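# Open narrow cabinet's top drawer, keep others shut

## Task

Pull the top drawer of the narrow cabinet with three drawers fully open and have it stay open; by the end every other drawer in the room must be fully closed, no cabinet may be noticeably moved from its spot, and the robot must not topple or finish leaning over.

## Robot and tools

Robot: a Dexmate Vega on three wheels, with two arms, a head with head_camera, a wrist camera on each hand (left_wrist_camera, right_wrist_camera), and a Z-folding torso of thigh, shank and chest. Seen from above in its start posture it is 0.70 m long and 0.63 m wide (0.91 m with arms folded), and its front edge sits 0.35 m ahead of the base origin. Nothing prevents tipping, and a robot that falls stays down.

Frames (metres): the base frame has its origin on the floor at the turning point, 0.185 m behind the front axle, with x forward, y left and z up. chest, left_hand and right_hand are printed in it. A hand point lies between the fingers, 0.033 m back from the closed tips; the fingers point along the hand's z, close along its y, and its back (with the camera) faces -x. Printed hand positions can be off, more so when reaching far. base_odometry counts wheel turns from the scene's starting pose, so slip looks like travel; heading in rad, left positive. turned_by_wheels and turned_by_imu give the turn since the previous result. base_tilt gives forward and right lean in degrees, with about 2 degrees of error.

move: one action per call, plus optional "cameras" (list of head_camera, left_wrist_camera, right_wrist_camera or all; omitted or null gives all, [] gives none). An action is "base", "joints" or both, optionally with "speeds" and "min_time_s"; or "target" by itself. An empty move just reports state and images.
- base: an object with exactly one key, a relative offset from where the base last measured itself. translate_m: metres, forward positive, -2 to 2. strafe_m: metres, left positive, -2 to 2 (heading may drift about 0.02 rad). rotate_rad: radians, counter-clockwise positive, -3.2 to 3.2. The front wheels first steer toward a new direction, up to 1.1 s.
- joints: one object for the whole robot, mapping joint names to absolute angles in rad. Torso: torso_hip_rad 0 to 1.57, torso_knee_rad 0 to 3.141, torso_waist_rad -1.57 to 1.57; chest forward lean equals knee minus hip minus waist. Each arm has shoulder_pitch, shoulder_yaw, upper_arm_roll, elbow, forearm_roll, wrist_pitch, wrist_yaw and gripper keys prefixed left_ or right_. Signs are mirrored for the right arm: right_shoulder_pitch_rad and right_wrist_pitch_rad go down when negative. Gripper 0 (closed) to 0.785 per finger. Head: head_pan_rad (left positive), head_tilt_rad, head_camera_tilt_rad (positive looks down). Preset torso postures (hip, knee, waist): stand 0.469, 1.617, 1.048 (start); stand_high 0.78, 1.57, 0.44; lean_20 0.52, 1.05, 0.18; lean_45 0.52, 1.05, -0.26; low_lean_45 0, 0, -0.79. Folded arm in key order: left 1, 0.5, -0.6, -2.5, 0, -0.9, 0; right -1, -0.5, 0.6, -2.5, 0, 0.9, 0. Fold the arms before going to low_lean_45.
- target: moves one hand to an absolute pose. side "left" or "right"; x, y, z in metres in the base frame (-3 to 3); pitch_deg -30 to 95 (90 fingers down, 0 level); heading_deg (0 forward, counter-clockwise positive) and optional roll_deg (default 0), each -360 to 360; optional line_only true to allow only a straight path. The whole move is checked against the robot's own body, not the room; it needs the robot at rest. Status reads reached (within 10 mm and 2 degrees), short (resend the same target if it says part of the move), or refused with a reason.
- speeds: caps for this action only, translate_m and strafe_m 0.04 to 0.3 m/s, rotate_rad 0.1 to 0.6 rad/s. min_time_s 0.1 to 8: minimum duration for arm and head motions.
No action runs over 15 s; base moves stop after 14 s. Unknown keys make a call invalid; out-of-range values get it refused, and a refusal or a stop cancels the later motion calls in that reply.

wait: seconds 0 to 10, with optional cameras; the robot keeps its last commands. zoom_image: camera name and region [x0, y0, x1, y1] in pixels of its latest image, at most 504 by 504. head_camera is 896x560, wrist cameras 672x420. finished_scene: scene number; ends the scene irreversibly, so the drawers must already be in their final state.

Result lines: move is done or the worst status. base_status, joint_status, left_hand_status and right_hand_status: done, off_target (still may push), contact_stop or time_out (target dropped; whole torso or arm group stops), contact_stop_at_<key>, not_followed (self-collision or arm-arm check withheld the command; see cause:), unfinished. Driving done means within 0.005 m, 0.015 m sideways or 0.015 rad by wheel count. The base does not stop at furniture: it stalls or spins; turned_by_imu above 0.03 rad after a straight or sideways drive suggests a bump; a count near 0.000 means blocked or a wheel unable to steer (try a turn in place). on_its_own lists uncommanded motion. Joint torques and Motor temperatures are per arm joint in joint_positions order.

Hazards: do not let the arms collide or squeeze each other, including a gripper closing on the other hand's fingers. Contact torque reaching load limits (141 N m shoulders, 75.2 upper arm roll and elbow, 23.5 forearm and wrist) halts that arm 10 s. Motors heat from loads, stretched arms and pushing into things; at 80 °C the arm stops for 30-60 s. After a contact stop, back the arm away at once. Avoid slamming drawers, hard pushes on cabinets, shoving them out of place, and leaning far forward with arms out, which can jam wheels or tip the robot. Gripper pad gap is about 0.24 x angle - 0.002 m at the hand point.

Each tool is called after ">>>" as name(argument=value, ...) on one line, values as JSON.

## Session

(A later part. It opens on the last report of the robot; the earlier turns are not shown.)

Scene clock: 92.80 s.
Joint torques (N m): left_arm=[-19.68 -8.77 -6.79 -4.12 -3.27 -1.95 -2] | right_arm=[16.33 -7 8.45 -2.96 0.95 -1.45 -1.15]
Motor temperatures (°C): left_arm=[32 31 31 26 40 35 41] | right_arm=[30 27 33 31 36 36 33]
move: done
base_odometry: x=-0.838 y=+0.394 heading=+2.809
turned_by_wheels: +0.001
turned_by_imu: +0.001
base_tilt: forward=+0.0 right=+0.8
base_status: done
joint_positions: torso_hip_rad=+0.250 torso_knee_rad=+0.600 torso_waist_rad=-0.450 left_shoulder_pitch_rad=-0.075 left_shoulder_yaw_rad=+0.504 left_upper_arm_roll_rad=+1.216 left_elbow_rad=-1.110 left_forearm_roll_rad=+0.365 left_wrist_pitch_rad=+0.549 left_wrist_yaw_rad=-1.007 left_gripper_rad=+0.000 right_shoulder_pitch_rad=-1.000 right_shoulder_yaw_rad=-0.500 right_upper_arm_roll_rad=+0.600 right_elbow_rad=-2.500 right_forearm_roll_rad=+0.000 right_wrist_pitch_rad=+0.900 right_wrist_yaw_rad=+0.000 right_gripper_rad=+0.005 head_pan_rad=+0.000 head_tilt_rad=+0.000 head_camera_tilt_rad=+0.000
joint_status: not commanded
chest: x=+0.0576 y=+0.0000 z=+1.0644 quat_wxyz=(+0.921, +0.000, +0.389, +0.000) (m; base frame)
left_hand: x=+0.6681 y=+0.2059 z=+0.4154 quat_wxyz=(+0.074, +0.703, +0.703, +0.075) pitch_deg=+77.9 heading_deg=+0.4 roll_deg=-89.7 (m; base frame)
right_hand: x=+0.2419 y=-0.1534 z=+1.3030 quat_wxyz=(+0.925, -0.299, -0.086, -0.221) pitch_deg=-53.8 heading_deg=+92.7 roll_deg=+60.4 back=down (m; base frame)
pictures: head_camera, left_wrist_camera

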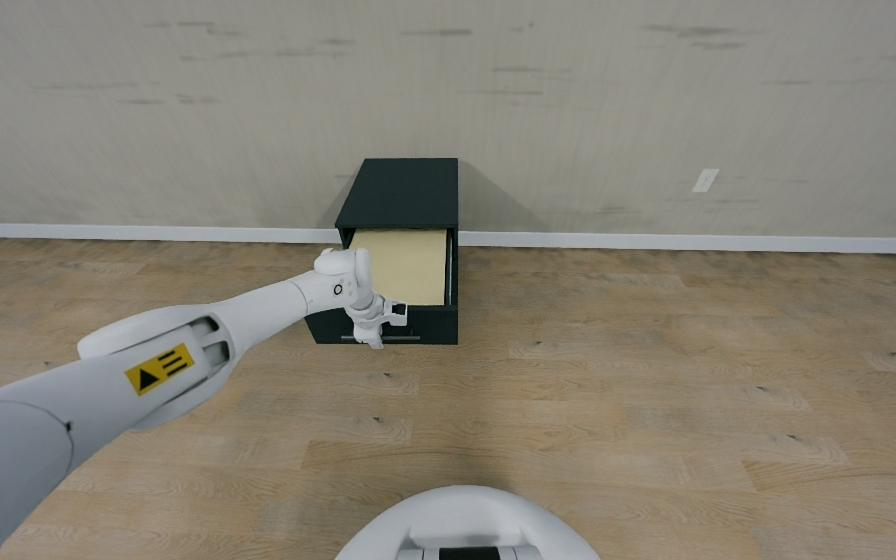

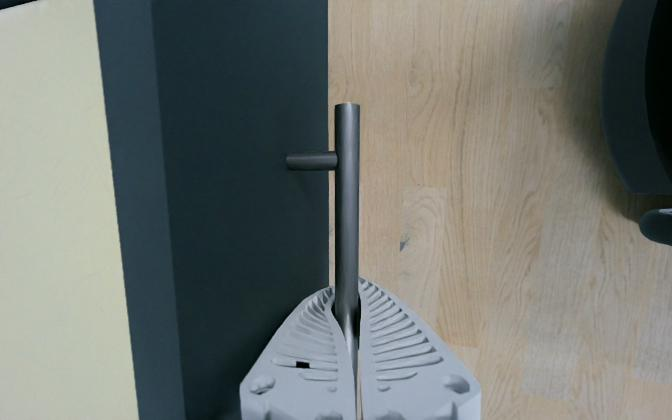

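>>> move(base={"translate_m": -0.007}, speeds={"translate_m": 0.04}, cameras=["left_wrist_camera", "head_camera"])

>>> zoom_image(camera="head_camera", region=[290, 140, 490, 360])

Scene clock: 94.20 s.
Joint torques (N m): left_arm=[-15.85 -7.79 -5.45 -4.12 -5.14 -1.44 -4.77] | right_arm=[17.67 -7.21 8.52 -1.25 0.92 -1.8 -1.13]
Motor temperatures (°C): left_arm=[32 31 31 26 41 35 41] | right_arm=[30 27 33 31 36 36 33]
move: done
base_odometry: x=-0.831 y=+0.392 heading=+2.809
turned_by_wheels: +0.001
turned_by_imu: +0.001
base_tilt: forward=+0.1 right=+0.8
base_status: done
joint_positions: torso_hip_rad=+0.250 torso_knee_rad=+0.600 torso_waist_rad=-0.450 left_shoulder_pitch_rad=-0.075 left_shoulder_yaw_rad=+0.503 left_upper_arm_roll_rad=+1.216 left_elbow_rad=-1.110 left_forearm_roll_rad=+0.365 left_wrist_pitch_rad=+0.549 left_wrist_yaw_rad=-1.006 left_gripper_rad=+0.000 right_shoulder_pitch_rad=-1.000 right_shoulder_yaw_rad=-0.500 right_upper_arm_roll_rad=+0.600 right_elbow_rad=-2.500 right_forearm_roll_rad=+0.000 right_wrist_pitch_rad=+0.900 right_wrist_yaw_rad=+0.000 right_gripper_rad=+0.005 head_pan_rad=+0.000 head_tilt_rad=+0.000 head_camera_tilt_rad=+0.000
joint_status: not commanded
chest: x=+0.0577 y=+0.0000 z=+1.0644 quat_wxyz=(+0.921, +0.000, +0.389, +0.000) (m; base frame)
left_hand: x=+0.6687 y=+0.2059 z=+0.4155 quat_wxyz=(+0.074, +0.703, +0.703, +0.075) pitch_deg=+77.8 heading_deg=+0.4 roll_deg=-89.6 (m; base frame)
right_hand: x=+0.2420 y=-0.1534 z=+1.3030 quat_wxyz=(+0.925, -0.299, -0.086, -0.221) pitch_deg=-53.8 heading_deg=+92.7 roll_deg=+60.4 back=down (m; base frame)
pictures: head_camera, left_wrist_camera

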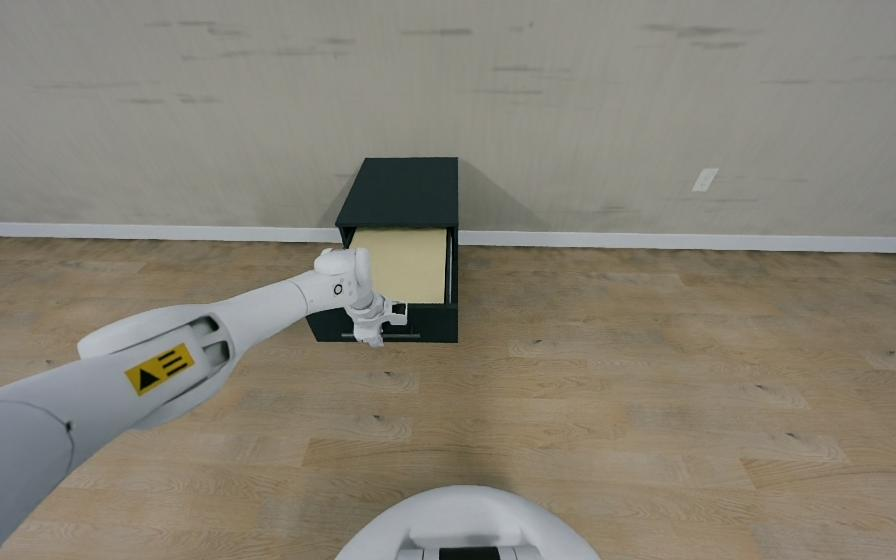

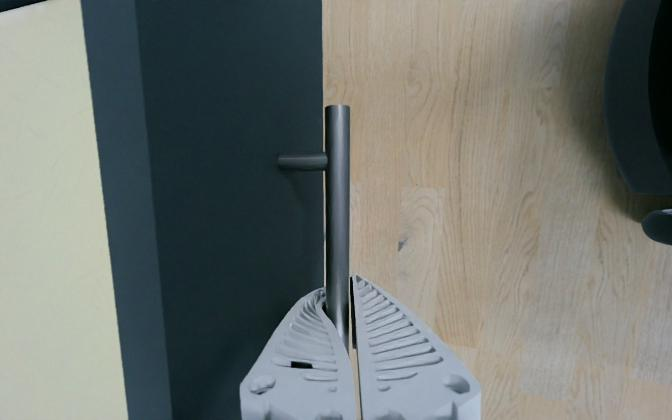

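Scaled by 2.291 from the camera's 896x560 image, which has a finer 960x600 frame.

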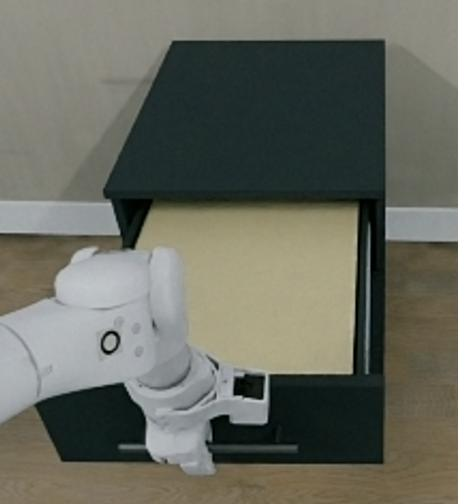

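>>> move(base={"translate_m": 0.007}, speeds={"translate_m": 0.04}, cameras=["left_wrist_camera"])

Scene clock: 95.60 s.
Joint torques (N m): left_arm=[-15.05 -6.17 -6 -4.12 -2.98 -0.62 -1.81] | right_arm=[18.12 -7.18 7.76 -2.09 1.06 -1.13 -1.24]
Motor temperatures (°C): left_arm=[32 31 31 26 41 35 41] | right_arm=[30 27 33 31 36 36 33]
move: done
base_odometry: x=-0.838 y=+0.394 heading=+2.810
turned_by_wheels: +0.000
turned_by_imu: +0.000
base_tilt: forward=+0.1 right=+0.8
base_status: done
joint_positions: torso_hip_rad=+0.250 torso_knee_rad=+0.600 torso_waist_rad=-0.450 left_shoulder_pitch_rad=-0.075 left_shoulder_yaw_rad=+0.503 left_upper_arm_roll_rad=+1.216 left_elbow_rad=-1.110 left_forearm_roll_rad=+0.365 left_wrist_pitch_rad=+0.549 left_wrist_yaw_rad=-1.007 left_gripper_rad=+0.000 right_shoulder_pitch_rad=-1.000 right_shoulder_yaw_rad=-0.500 right_upper_arm_roll_rad=+0.600 right_elbow_rad=-2.500 right_forearm_roll_rad=+0.000 right_wrist_pitch_rad=+0.900 right_wrist_yaw_rad=+0.000 right_gripper_rad=+0.005 head_pan_rad=+0.000 head_tilt_rad=+0.000 head_camera_tilt_rad=+0.000
joint_status: not commanded
chest: x=+0.0576 y=+0.0000 z=+1.0644 quat_wxyz=(+0.921, +0.000, +0.389, +0.000) (m; base frame)
left_hand: x=+0.6682 y=+0.2056 z=+0.4156 quat_wxyz=(+0.074, +0.703, +0.703, +0.075) pitch_deg=+77.9 heading_deg=+0.3 roll_deg=-89.7 (m; base frame)
right_hand: x=+0.2419 y=-0.1534 z=+1.3030 quat_wxyz=(+0.925, -0.299, -0.086, -0.221) pitch_deg=-53.8 heading_deg=+92.7 roll_deg=+60.4 back=down (m; base frame)
pictures: left_wrist_camera

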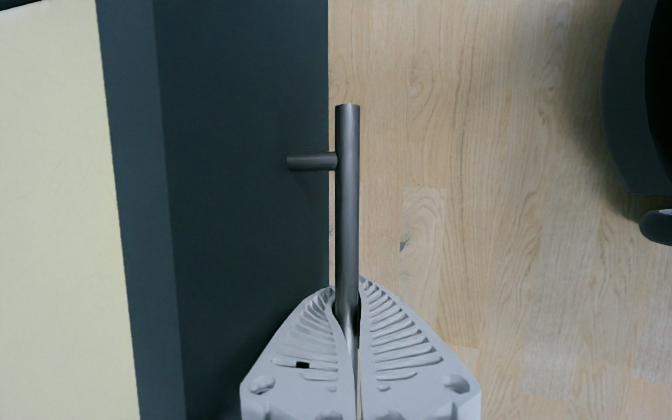

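>>> move(joints={"left_gripper_rad": 0.09}, cameras=["left_wrist_camera"])

Scene clock: 96.30 s.
Joint torques (N m): left_arm=[-17.3 -4.3 -6 -4.14 -0.69 -1.34 -0.33] | right_arm=[16.7 -7.32 7.94 -2.09 1 -1.29 -1.3]
Motor temperatures (°C): left_arm=[32 31 31 26 41 35 41] | right_arm=[30 27 33 31 36 36 33]
move: done
base_odometry: x=-0.838 y=+0.394 heading=+2.810
turned_by_wheels: +0.000
turned_by_imu: +0.000
base_tilt: forward=+0.0 right=+0.8
base_status: not commanded
joint_positions: torso_hip_rad=+0.250 torso_knee_rad=+0.600 torso_waist_rad=-0.450 left_shoulder_pitch_rad=-0.075 left_shoulder_yaw_rad=+0.503 left_upper_arm_roll_rad=+1.216 left_elbow_rad=-1.110 left_forearm_roll_rad=+0.364 left_wrist_pitch_rad=+0.549 left_wrist_yaw_rad=-1.008 left_gripper_rad=+0.090 right_shoulder_pitch_rad=-1.000 right_shoulder_yaw_rad=-0.500 right_upper_arm_roll_rad=+0.600 right_elbow_rad=-2.500 right_forearm_roll_rad=+0.000 right_wrist_pitch_rad=+0.900 right_wrist_yaw_rad=+0.000 right_gripper_rad=+0.005 head_pan_rad=+0.000 head_tilt_rad=+0.000 head_camera_tilt_rad=+0.000
joint_status: all done
chest: x=+0.0576 y=+0.0000 z=+1.0644 quat_wxyz=(+0.921, +0.000, +0.389, +0.000) (m; base frame)
left_hand: x=+0.6679 y=+0.2054 z=+0.4155 quat_wxyz=(+0.074, +0.703, +0.703, +0.074) pitch_deg=+77.9 heading_deg=+0.2 roll_deg=-89.9 (m; base frame)
right_hand: x=+0.2419 y=-0.1534 z=+1.3030 quat_wxyz=(+0.925, -0.299, -0.086, -0.221) pitch_deg=-53.8 heading_deg=+92.7 roll_deg=+60.4 back=down (m; base frame)
pictures: left_wrist_camera

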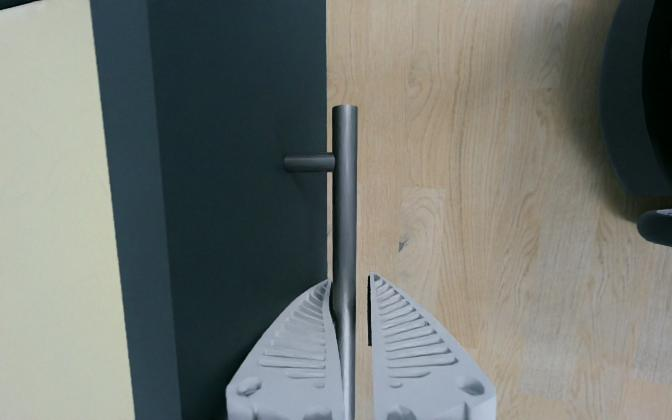

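>>> move(base={"translate_m": -0.006}, speeds={"translate_m": 0.04}, cameras=["left_wrist_camera"])

Scene clock: 97.73 s.
Joint torques (N m): left_arm=[-17.96 -5.33 -5.66 -3.37 -1.68 -0.74 -1.73] | right_arm=[18.01 -7.77 7.7 -2.51 1.08 -0.96 -1.1]
Motor temperatures (°C): left_arm=[32 31 31 26 41 35 41] | right_arm=[30 27 33 31 36 36 33]
move: done
base_odometry: x=-0.832 y=+0.392 heading=+2.810
turned_by_wheels: +0.001
turned_by_imu: +0.001
base_tilt: forward=+0.1 right=+0.8
base_status: done
joint_positions: torso_hip_rad=+0.250 torso_knee_rad=+0.600 torso_waist_rad=-0.450 left_shoulder_pitch_rad=-0.075 left_shoulder_yaw_rad=+0.503 left_upper_arm_roll_rad=+1.216 left_elbow_rad=-1.110 left_forearm_roll_rad=+0.365 left_wrist_pitch_rad=+0.549 left_wrist_yaw_rad=-1.008 left_gripper_rad=+0.090 right_shoulder_pitch_rad=-1.000 right_shoulder_yaw_rad=-0.500 right_upper_arm_roll_rad=+0.600 right_elbow_rad=-2.500 right_forearm_roll_rad=+0.000 right_wrist_pitch_rad=+0.900 right_wrist_yaw_rad=+0.000 right_gripper_rad=+0.005 head_pan_rad=+0.000 head_tilt_rad=+0.000 head_camera_tilt_rad=+0.000
joint_status: not commanded
chest: x=+0.0576 y=+0.0000 z=+1.0644 quat_wxyz=(+0.921, +0.000, +0.389, +0.000) (m; base frame)
left_hand: x=+0.6681 y=+0.2054 z=+0.4155 quat_wxyz=(+0.074, +0.703, +0.703, +0.075) pitch_deg=+77.9 heading_deg=+0.2 roll_deg=-89.8 (m; base frame)
right_hand: x=+0.2419 y=-0.1534 z=+1.3030 quat_wxyz=(+0.925, -0.299, -0.086, -0.221) pitch_deg=-53.8 heading_deg=+92.7 roll_deg=+60.4 back=down (m; base frame)
pictures: left_wrist_camera

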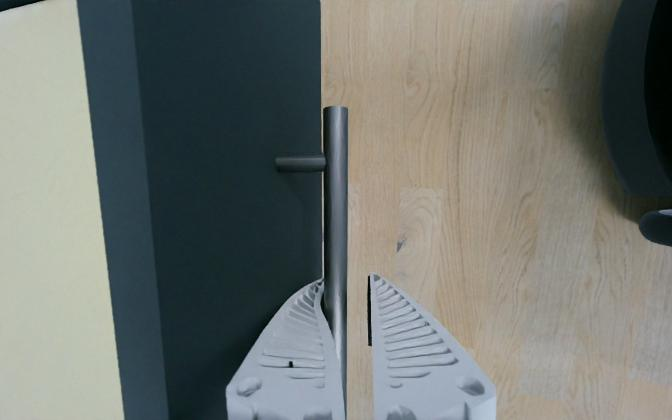

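>>> move(base={"translate_m": 0.005}, speeds={"translate_m": 0.04}, cameras=["left_wrist_camera"])

>>> move(target={"side": "left", "x": 0.651, "y": 0.2054, "z": 0.50, "pitch_deg": 78, "heading_deg": 0, "roll_deg": 90, "line_only": true}, cameras=["left_wrist_camera", "head_camera"])

Scene clock: 99.13 s.
Joint torques (N m): left_arm=[-18.64 -3.66 -6.37 -3.18 -0.81 -1.05 -0.85] | right_arm=[15.85 -5.87 7.63 -1.7 1.03 -0.82 -1.07]
Motor temperatures (°C): left_arm=[32 31 31 26 41 35 41] | right_arm=[30 27 33 31 36 36 33]
move: done
base_odometry: x=-0.837 y=+0.394 heading=+2.811
turned_by_wheels: +0.000
turned_by_imu: +0.000
base_tilt: forward=+0.0 right=+0.8
base_status: done
joint_positions: torso_hip_rad=+0.250 torso_knee_rad=+0.600 torso_waist_rad=-0.450 left_shoulder_pitch_rad=-0.075 left_shoulder_yaw_rad=+0.503 left_upper_arm_roll_rad=+1.216 left_elbow_rad=-1.110 left_forearm_roll_rad=+0.364 left_wrist_pitch_rad=+0.549 left_wrist_yaw_rad=-1.008 left_gripper_rad=+0.090 right_shoulder_pitch_rad=-1.000 right_shoulder_yaw_rad=-0.500 right_upper_arm_roll_rad=+0.600 right_elbow_rad=-2.500 right_forearm_roll_rad=+0.000 right_wrist_pitch_rad=+0.900 right_wrist_yaw_rad=+0.000 right_gripper_rad=+0.005 head_pan_rad=+0.000 head_tilt_rad=+0.000 head_camera_tilt_rad=+0.000
joint_status: not commanded
chest: x=+0.0576 y=+0.0000 z=+1.0644 quat_wxyz=(+0.921, +0.000, +0.389, +0.000) (m; base frame)
left_hand: x=+0.6679 y=+0.2053 z=+0.4154 quat_wxyz=(+0.074, +0.703, +0.703, +0.074) pitch_deg=+77.9 heading_deg=+0.1 roll_deg=-89.9 (m; base frame)
right_hand: x=+0.2419 y=-0.1534 z=+1.3030 quat_wxyz=(+0.925, -0.299, -0.086, -0.221) pitch_deg=-53.8 heading_deg=+92.7 roll_deg=+60.4 back=down (m; base frame)
pictures: left_wrist_camera

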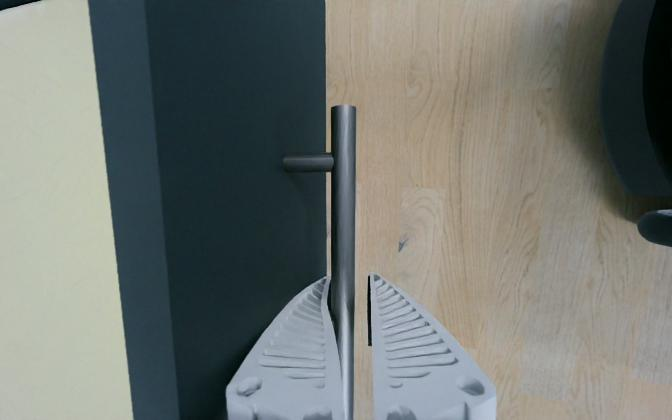

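Scene clock: 102.00 s.
Joint torques (N m): left_arm=[-31.05 4.16 -15.16 -3.13 1.52 1.06 -0.23] | right_arm=[15.76 -7.13 7.78 -1.7 1.08 -1.3 -1.25]
Motor temperatures (°C): left_arm=[32 31 31 26 40 35 41] | right_arm=[30 27 33 31 36 36 33]
move: done
base_odometry: x=-0.837 y=+0.394 heading=+2.811
turned_by_wheels: +0.000
turned_by_imu: +0.000
base_tilt: forward=+0.1 right=+0.8
base_status: not commanded
joint_positions: torso_hip_rad=+0.250 torso_knee_rad=+0.600 torso_waist_rad=-0.450 left_shoulder_pitch_rad=-0.117 left_shoulder_yaw_rad=+0.686 left_upper_arm_roll_rad=+1.200 left_elbow_rad=-1.510 left_forearm_roll_rad=+0.393 left_wrist_pitch_rad=+0.749 left_wrist_yaw_rad=-1.196 left_gripper_rad=+0.090 right_shoulder_pitch_rad=-1.000 right_shoulder_yaw_rad=-0.500 right_upper_arm_roll_rad=+0.600 right_elbow_rad=-2.500 right_forearm_roll_rad=+0.000 right_wrist_pitch_rad=+0.900 right_wrist_yaw_rad=+0.000 right_gripper_rad=+0.005 head_pan_rad=+0.000 head_tilt_rad=+0.000 head_camera_tilt_rad=+0.000
joint_status: not commanded
chest: x=+0.0577 y=+0.0000 z=+1.0644 quat_wxyz=(+0.921, +0.000, +0.389, +0.000) (m; base frame)
left_hand: x=+0.6510 y=+0.2053 z=+0.4988 quat_wxyz=(+0.074, +0.703, +0.703, +0.074) pitch_deg=+78.0 heading_deg=+0.0 roll_deg=-90.0 (m; base frame)
left_hand_status: reached (straight line, planned for 1.6 s): 1 mm and 0.0 deg off.
right_hand: x=+0.2420 y=-0.1534 z=+1.3030 quat_wxyz=(+0.925, -0.299, -0.086, -0.221) pitch_deg=-53.8 heading_deg=+92.7 roll_deg=+60.4 back=down (m; base frame)
pictures: head_camera, left_wrist_camera

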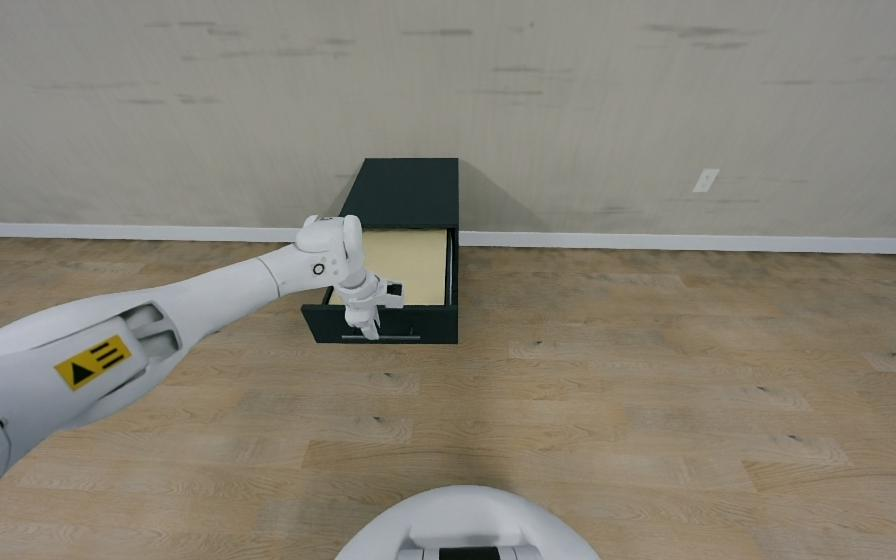

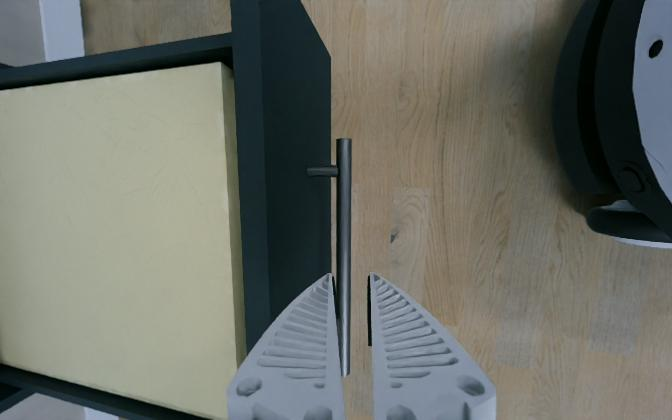

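>>> move(base={"translate_m": -0.5}, speeds={"translate_m": 0.15}, cameras=["head_camera"])

>>> zoom_image(camera="head_camera", region=[300, 60, 520, 280])

Scene clock: 106.67 s.
Joint torques (N m): left_arm=[-30.13 3.23 -15.64 -3.28 1.42 0.09 0.08] | right_arm=[17.46 -7.74 7.36 -2.11 1.04 -1.29 -1.08]
Motor temperatures (°C): left_arm=[32 31 32 26 40 35 41] | right_arm=[30 27 33 31 36 36 33]
move: done
base_odometry: x=-0.363 y=+0.232 heading=+2.812
turned_by_wheels: +0.001
turned_by_imu: +0.003
base_tilt: forward=+0.1 right=+0.8
base_status: done
joint_positions: torso_hip_rad=+0.250 torso_knee_rad=+0.600 torso_waist_rad=-0.450 left_shoulder_pitch_rad=-0.118 left_shoulder_yaw_rad=+0.688 left_upper_arm_roll_rad=+1.199 left_elbow_rad=-1.514 left_forearm_roll_rad=+0.394 left_wrist_pitch_rad=+0.751 left_wrist_yaw_rad=-1.198 left_gripper_rad=+0.090 right_shoulder_pitch_rad=-1.000 right_shoulder_yaw_rad=-0.500 right_upper_arm_roll_rad=+0.600 right_elbow_rad=-2.500 right_forearm_roll_rad=+0.000 right_wrist_pitch_rad=+0.900 right_wrist_yaw_rad=+0.000 right_gripper_rad=+0.005 head_pan_rad=+0.000 head_tilt_rad=+0.000 head_camera_tilt_rad=+0.000
joint_status: not commanded
chest: x=+0.0577 y=+0.0000 z=+1.0644 quat_wxyz=(+0.921, +0.000, +0.389, +0.000) (m; base frame)
left_hand: x=+0.6507 y=+0.2053 z=+0.4996 quat_wxyz=(+0.074, +0.703, +0.703, +0.074) pitch_deg=+78.0 heading_deg=+0.0 roll_deg=-90.0 (m; base frame)
right_hand: x=+0.2420 y=-0.1534 z=+1.3029 quat_wxyz=(+0.925, -0.299, -0.086, -0.221) pitch_deg=-53.8 heading_deg=+92.7 roll_deg=+60.4 back=down (m; base frame)
pictures: head_camera

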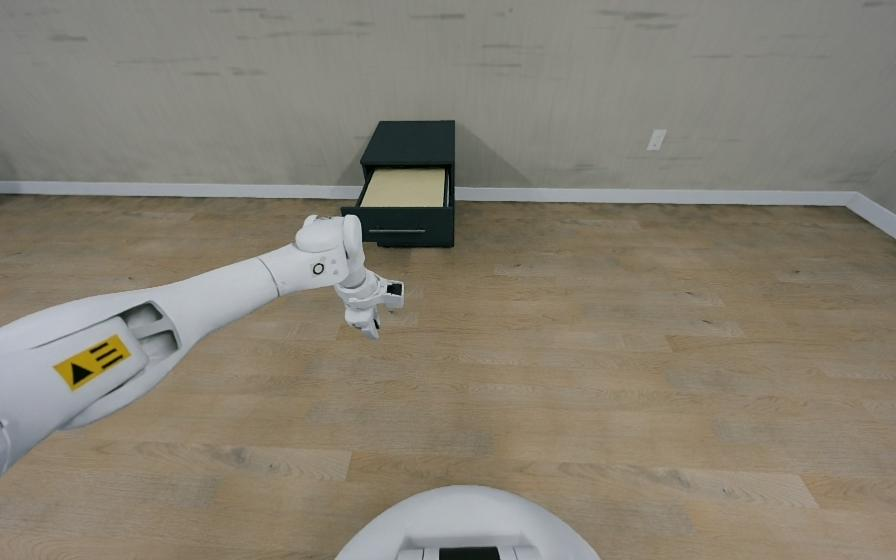

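Scaled by 2.291 from the camera's 896x560 image, which has a finer 960x600 frame.

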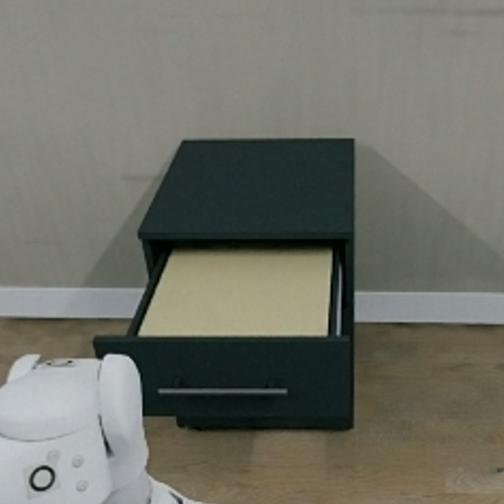

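>>> move(joints={"left_shoulder_pitch_rad": 1, "left_shoulder_yaw_rad": 0.5, "left_upper_arm_roll_rad": -0.6, "left_elbow_rad": -2.5, "left_forearm_roll_rad": 0, "left_wrist_pitch_rad": -0.9, "left_wrist_yaw_rad": 0}, cameras=["head_camera"])

>>> move(joints={"torso_hip_rad": 0.469, "torso_knee_rad": 1.617, "torso_waist_rad": 1.048, "head_camera_tilt_rad": 0.5}, cameras=["head_camera"])

>>> zoom_image(camera="head_camera", region=[300, 180, 550, 430])

Scene clock: 114.30 s.
Joint torques (N m): left_arm=[-1.43 2.63 -8.05 -4.36 -1.73 -0.24 1.1] | right_arm=[16.18 -7.77 7.92 -2.19 1.11 -0.47 -1.2]
Motor temperatures (°C): left_arm=[32 31 32 26 40 35 41] | right_arm=[30 27 33 31 36 36 33]
move: done
base_odometry: x=-0.364 y=+0.232 heading=+2.812
turned_by_wheels: +0.000
turned_by_imu: +0.000
base_tilt: forward=+0.0 right=+0.8
base_status: not commanded
joint_positions: torso_hip_rad=+0.250 torso_knee_rad=+0.600 torso_waist_rad=-0.450 left_shoulder_pitch_rad=+0.997 left_shoulder_yaw_rad=+0.501 left_upper_arm_roll_rad=-0.596 left_elbow_rad=-2.498 left_forearm_roll_rad=+0.001 left_wrist_pitch_rad=-0.896 left_wrist_yaw_rad=-0.003 left_gripper_rad=+0.090 right_shoulder_pitch_rad=-1.000 right_shoulder_yaw_rad=-0.500 right_upper_arm_roll_rad=+0.600 right_elbow_rad=-2.500 right_forearm_roll_rad=+0.000 right_wrist_pitch_rad=+0.900 right_wrist_yaw_rad=+0.000 right_gripper_rad=+0.005 head_pan_rad=+0.000 head_tilt_rad=+0.000 head_camera_tilt_rad=+0.000
joint_status: all done
chest: x=+0.0577 y=+0.0000 z=+1.0644 quat_wxyz=(+0.921, +0.000, +0.389, +0.000) (m; base frame)
left_hand: x=+0.2448 y=+0.1529 z=+1.3027 quat_wxyz=(+0.924, +0.299, -0.084, +0.221) pitch_deg=-53.8 heading_deg=-92.3 roll_deg=-60.8 back=down (m; base frame)
right_hand: x=+0.2420 y=-0.1534 z=+1.3029 quat_wxyz=(+0.925, -0.299, -0.086, -0.221) pitch_deg=-53.8 heading_deg=+92.7 roll_deg=+60.4 back=down (m; base frame)
pictures: head_camera

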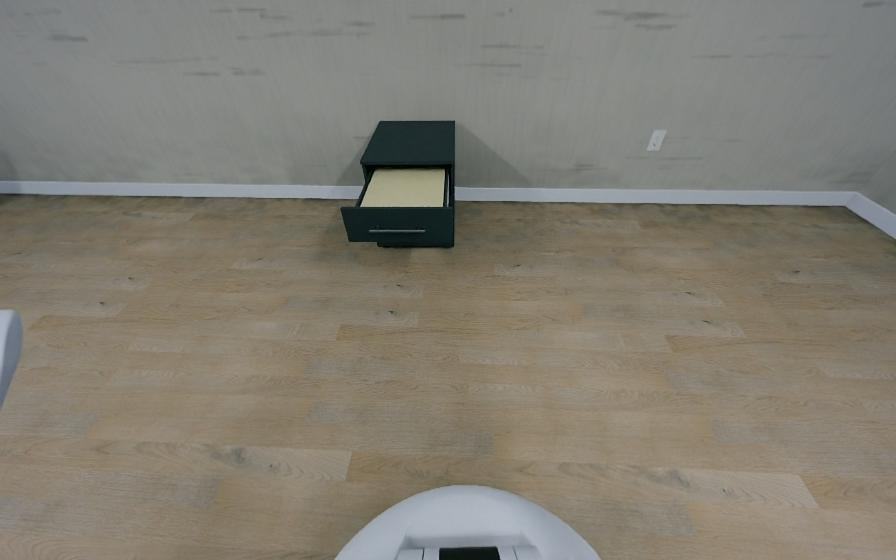

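Scene clock: 121.13 s.
Joint torques (N m): left_arm=[-7.95 1.34 -4.42 1.01 -0.45 2.47 0.31] | right_arm=[21.23 -5.63 5.34 1.6 0.69 -2.3 -0.8]
Motor temperatures (°C): left_arm=[32 31 32 26 40 35 41] | right_arm=[30 27 33 31 36 36 33]
move: done
base_odometry: x=-0.363 y=+0.232 heading=+2.812
turned_by_wheels: +0.000
turned_by_imu: +0.000
base_tilt: forward=+0.1 right=+0.8
base_status: not commanded
joint_positions: torso_hip_rad=+0.469 torso_knee_rad=+1.617 torso_waist_rad=+1.048 left_shoulder_pitch_rad=+1.000 left_shoulder_yaw_rad=+0.500 left_upper_arm_roll_rad=-0.600 left_elbow_rad=-2.500 left_forearm_roll_rad=+0.000 left_wrist_pitch_rad=-0.900 left_wrist_yaw_rad=+0.000 left_gripper_rad=+0.090 right_shoulder_pitch_rad=-1.000 right_shoulder_yaw_rad=-0.500 right_upper_arm_roll_rad=+0.600 right_elbow_rad=-2.500 right_forearm_roll_rad=+0.000 right_wrist_pitch_rad=+0.900 right_wrist_yaw_rad=+0.000 right_gripper_rad=+0.005 head_pan_rad=+0.000 head_tilt_rad=+0.000 head_camera_tilt_rad=+0.500
joint_status: all done
chest: x=-0.0111 y=+0.0000 z=+1.4155 quat_wxyz=(+0.999, +0.000, +0.050, +0.000) (m; base frame)
left_hand: x=-0.0239 y=+0.1531 z=+1.7166 quat_wxyz=(+0.839, +0.205, -0.398, +0.310) pitch_deg=-36.8 heading_deg=-132.5 roll_deg=-6.9 back=down (m; base frame)
right_hand: x=-0.0239 y=-0.1533 z=+1.7167 quat_wxyz=(+0.839, -0.205, -0.398, -0.310) pitch_deg=-36.8 heading_deg=+132.5 roll_deg=+7.0 back=down (m; base frame)
pictures: head_camera

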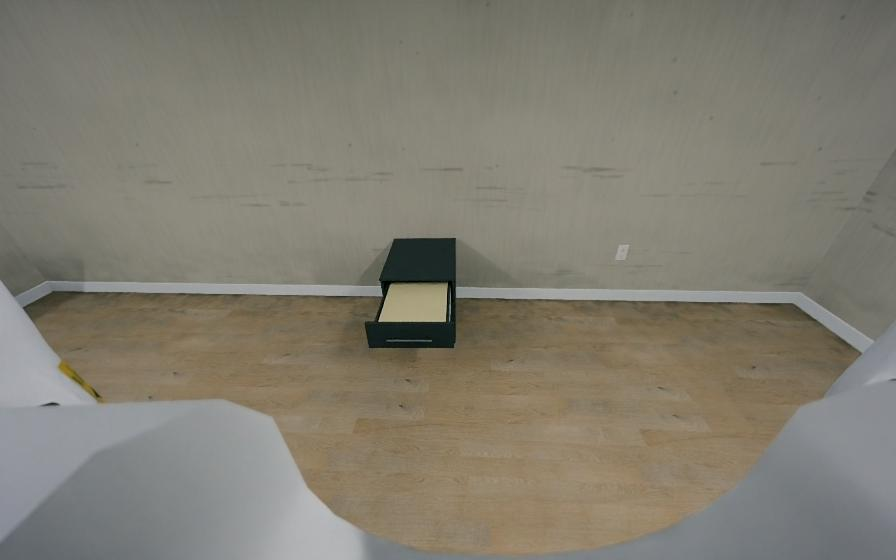

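Scaled by 2.016 from the camera's 896x560 image, which has a finer 960x600 frame.

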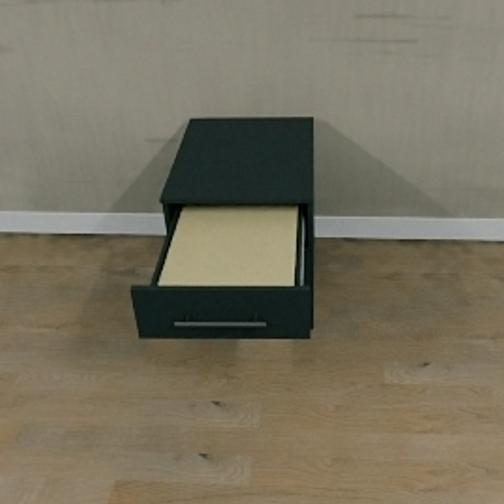

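>>> move(base={"rotate_rad": 2.6}, speeds={"rotate_rad": 0.35}, joints={"head_camera_tilt_rad": 0.35}, cameras=["head_camera"])

>>> zoom_image(camera="head_camera", region=[440, 180, 740, 480])

>>> move(joints={"head_pan_rad": -1.5}, cameras=["head_camera"])

>>> zoom_image(camera="head_camera", region=[350, 180, 600, 430])

Scene clock: 130.03 s.
Joint torques (N m): left_arm=[-8.05 2.97 -4.6 0.07 -0.22 1.72 0.18] | right_arm=[22.09 -6.88 5.36 1.25 0.52 -2.5 -0.54]
Motor temperatures (°C): left_arm=[32 31 32 26 40 35 41] | right_arm=[30 27 32 31 36 36 33]
move: done
base_odometry: x=-0.366 y=+0.234 heading=-0.863
turned_by_wheels: +2.608
turned_by_imu: +2.596
base_tilt: forward=+0.1 right=+0.8
base_status: done
joint_positions: torso_hip_rad=+0.469 torso_knee_rad=+1.617 torso_waist_rad=+1.048 left_shoulder_pitch_rad=+1.000 left_shoulder_yaw_rad=+0.500 left_upper_arm_roll_rad=-0.600 left_elbow_rad=-2.500 left_forearm_roll_rad=+0.000 left_wrist_pitch_rad=-0.900 left_wrist_yaw_rad=+0.000 left_gripper_rad=+0.090 right_shoulder_pitch_rad=-1.000 right_shoulder_yaw_rad=-0.500 right_upper_arm_roll_rad=+0.600 right_elbow_rad=-2.500 right_forearm_roll_rad=+0.000 right_wrist_pitch_rad=+0.900 right_wrist_yaw_rad=+0.000 right_gripper_rad=+0.005 head_pan_rad=+0.000 head_tilt_rad=+0.000 head_camera_tilt_rad=+0.350
joint_status: all done
chest: x=-0.0111 y=+0.0000 z=+1.4155 quat_wxyz=(+0.999, +0.000, +0.050, +0.000) (m; base frame)
left_hand: x=-0.0239 y=+0.1531 z=+1.7166 quat_wxyz=(+0.839, +0.205, -0.398, +0.310) pitch_deg=-36.8 heading_deg=-132.5 roll_deg=-6.9 back=down (m; base frame)
right_hand: x=-0.0239 y=-0.1533 z=+1.7167 quat_wxyz=(+0.839, -0.205, -0.398, -0.310) pitch_deg=-36.8 heading_deg=+132.5 roll_deg=+7.0 back=down (m; base frame)
pictures: head_camera

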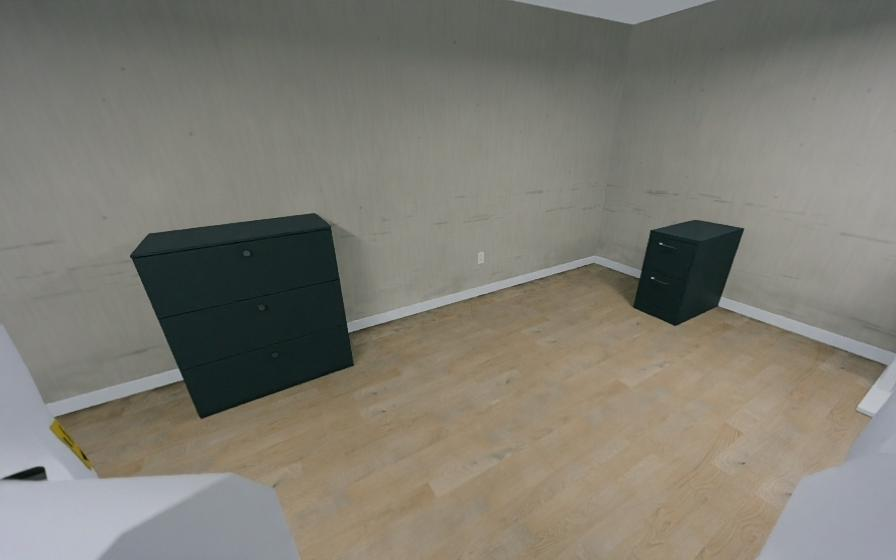

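Scaled by 1.680 from the camera's 896x560 image, which has a finer 960x600 frame.

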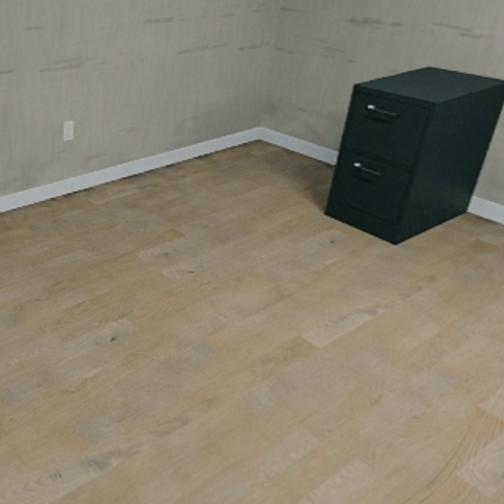

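Scene clock: 131.70 s.
Joint torques (N m): left_arm=[-6.28 1.74 -4.33 0.89 -0.58 2.56 0.47] | right_arm=[22.28 -6.94 4.99 1.28 0.45 -2.8 -0.35]
Motor temperatures (°C): left_arm=[32 31 32 26 40 35 41] | right_arm=[30 27 32 31 36 36 33]
move: done
base_odometry: x=-0.366 y=+0.234 heading=-0.863
turned_by_wheels: +0.000
turned_by_imu: +0.000
base_tilt: forward=+0.1 right=+0.8
base_status: not commanded
joint_positions: torso_hip_rad=+0.469 torso_knee_rad=+1.617 torso_waist_rad=+1.048 left_shoulder_pitch_rad=+1.000 left_shoulder_yaw_rad=+0.500 left_upper_arm_roll_rad=-0.600 left_elbow_rad=-2.500 left_forearm_roll_rad=+0.000 left_wrist_pitch_rad=-0.900 left_wrist_yaw_rad=+0.000 left_gripper_rad=+0.090 right_shoulder_pitch_rad=-1.000 right_shoulder_yaw_rad=-0.500 right_upper_arm_roll_rad=+0.600 right_elbow_rad=-2.500 right_forearm_roll_rad=+0.000 right_wrist_pitch_rad=+0.900 right_wrist_yaw_rad=+0.000 right_gripper_rad=+0.005 head_pan_rad=-1.500 head_tilt_rad=+0.000 head_camera_tilt_rad=+0.350
joint_status: all done
chest: x=-0.0111 y=+0.0000 z=+1.4155 quat_wxyz=(+0.999, +0.000, +0.050, +0.000) (m; base frame)
left_hand: x=-0.0239 y=+0.1531 z=+1.7166 quat_wxyz=(+0.839, +0.205, -0.398, +0.310) pitch_deg=-36.8 heading_deg=-132.5 roll_deg=-6.9 back=down (m; base frame)
right_hand: x=-0.0239 y=-0.1533 z=+1.7167 quat_wxyz=(+0.839, -0.205, -0.398, -0.310) pitch_deg=-36.8 heading_deg=+132.5 roll_deg=+7.0 back=down (m; base frame)
pictures: head_camera

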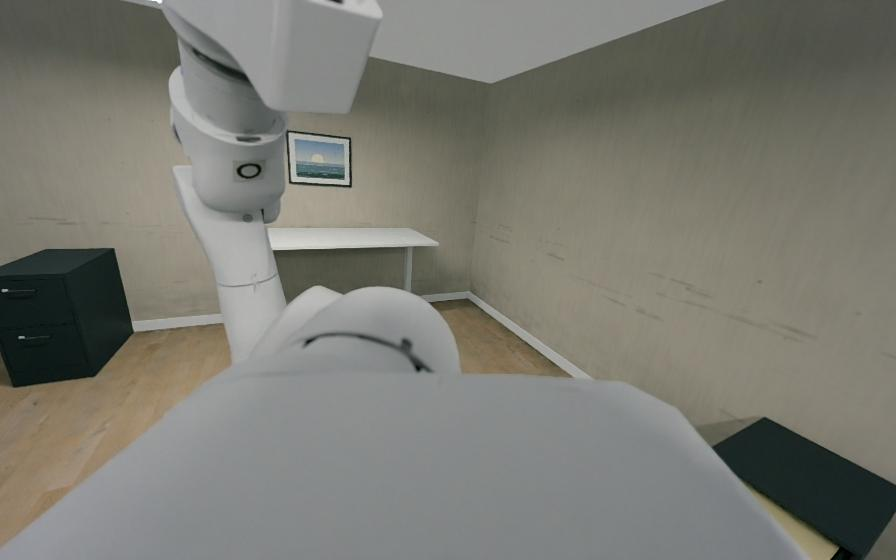

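Scaled by 2.016 from the camera's 896x560 image, which has a finer 960x600 frame.

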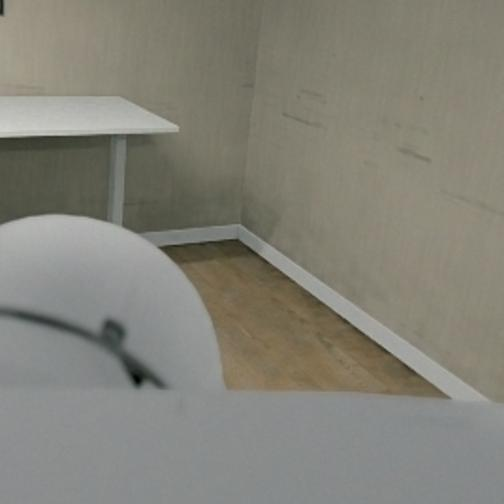

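>>> move(joints={"head_pan_rad": 0.0}, cameras=["head_camera"])

>>> zoom_image(camera="head_camera", region=[120, 200, 370, 430])

>>> zoom_image(camera="head_camera", region=[625, 205, 755, 335])

Scene clock: 133.67 s.
Joint torques (N m): left_arm=[-8.09 2.85 -3.87 0.04 -0.42 1.97 0.61] | right_arm=[22.4 -7.68 5.06 1.09 0.48 -2.24 -0.26]
Motor temperatures (°C): left_arm=[32 31 32 26 40 35 41] | right_arm=[30 27 32 31 36 36 33]
move: done
base_odometry: x=-0.366 y=+0.234 heading=-0.863
turned_by_wheels: +0.000
turned_by_imu: +0.000
base_tilt: forward=+0.0 right=+0.8
base_status: not commanded
joint_positions: torso_hip_rad=+0.469 torso_knee_rad=+1.617 torso_waist_rad=+1.048 left_shoulder_pitch_rad=+1.000 left_shoulder_yaw_rad=+0.500 left_upper_arm_roll_rad=-0.600 left_elbow_rad=-2.500 left_forearm_roll_rad=+0.000 left_wrist_pitch_rad=-0.900 left_wrist_yaw_rad=+0.000 left_gripper_rad=+0.090 right_shoulder_pitch_rad=-1.000 right_shoulder_yaw_rad=-0.500 right_upper_arm_roll_rad=+0.600 right_elbow_rad=-2.500 right_forearm_roll_rad=+0.000 right_wrist_pitch_rad=+0.900 right_wrist_yaw_rad=+0.000 right_gripper_rad=+0.005 head_pan_rad=+0.000 head_tilt_rad=+0.000 head_camera_tilt_rad=+0.350
joint_status: all done
chest: x=-0.0111 y=+0.0000 z=+1.4155 quat_wxyz=(+0.999, +0.000, +0.050, +0.000) (m; base frame)
left_hand: x=-0.0239 y=+0.1531 z=+1.7166 quat_wxyz=(+0.839, +0.205, -0.398, +0.310) pitch_deg=-36.8 heading_deg=-132.5 roll_deg=-6.9 back=down (m; base frame)
right_hand: x=-0.0239 y=-0.1533 z=+1.7167 quat_wxyz=(+0.839, -0.205, -0.398, -0.310) pitch_deg=-36.8 heading_deg=+132.5 roll_deg=+7.0 back=down (m; base frame)
pictures: head_camera

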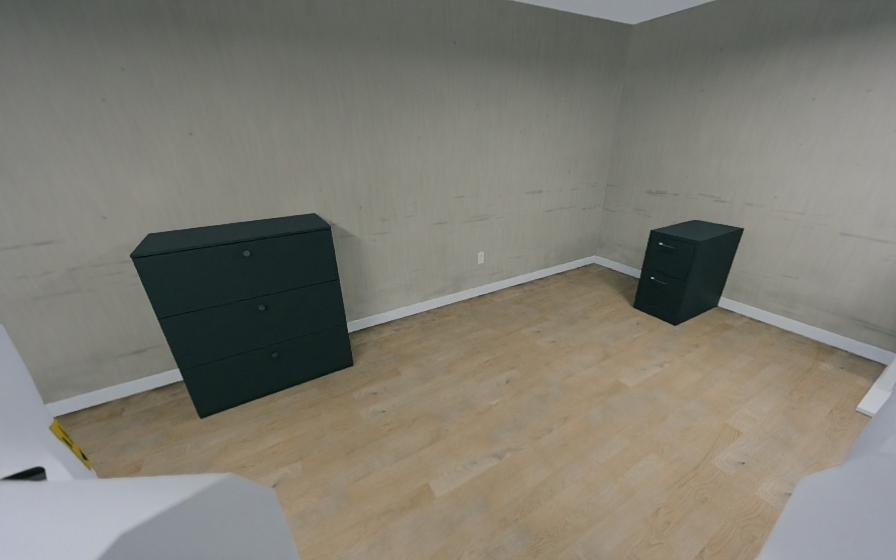

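Scaled by 2.016 from the camera's 896x560 image, which has a finer 960x600 frame.

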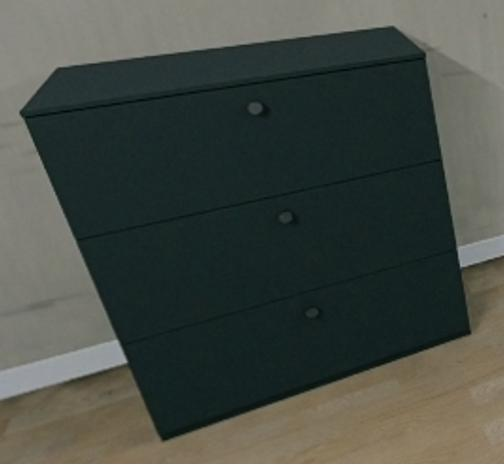

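Scaled by 3.877 from the camera's 896x560 image, which has a finer 960x600 frame.

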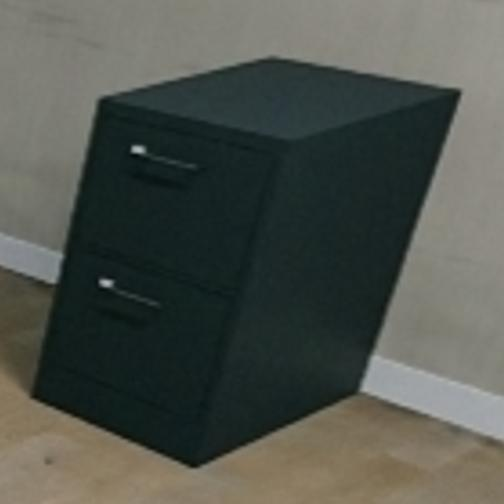

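>>> finished_scene(scene=2)

The scene is finished: the task was done.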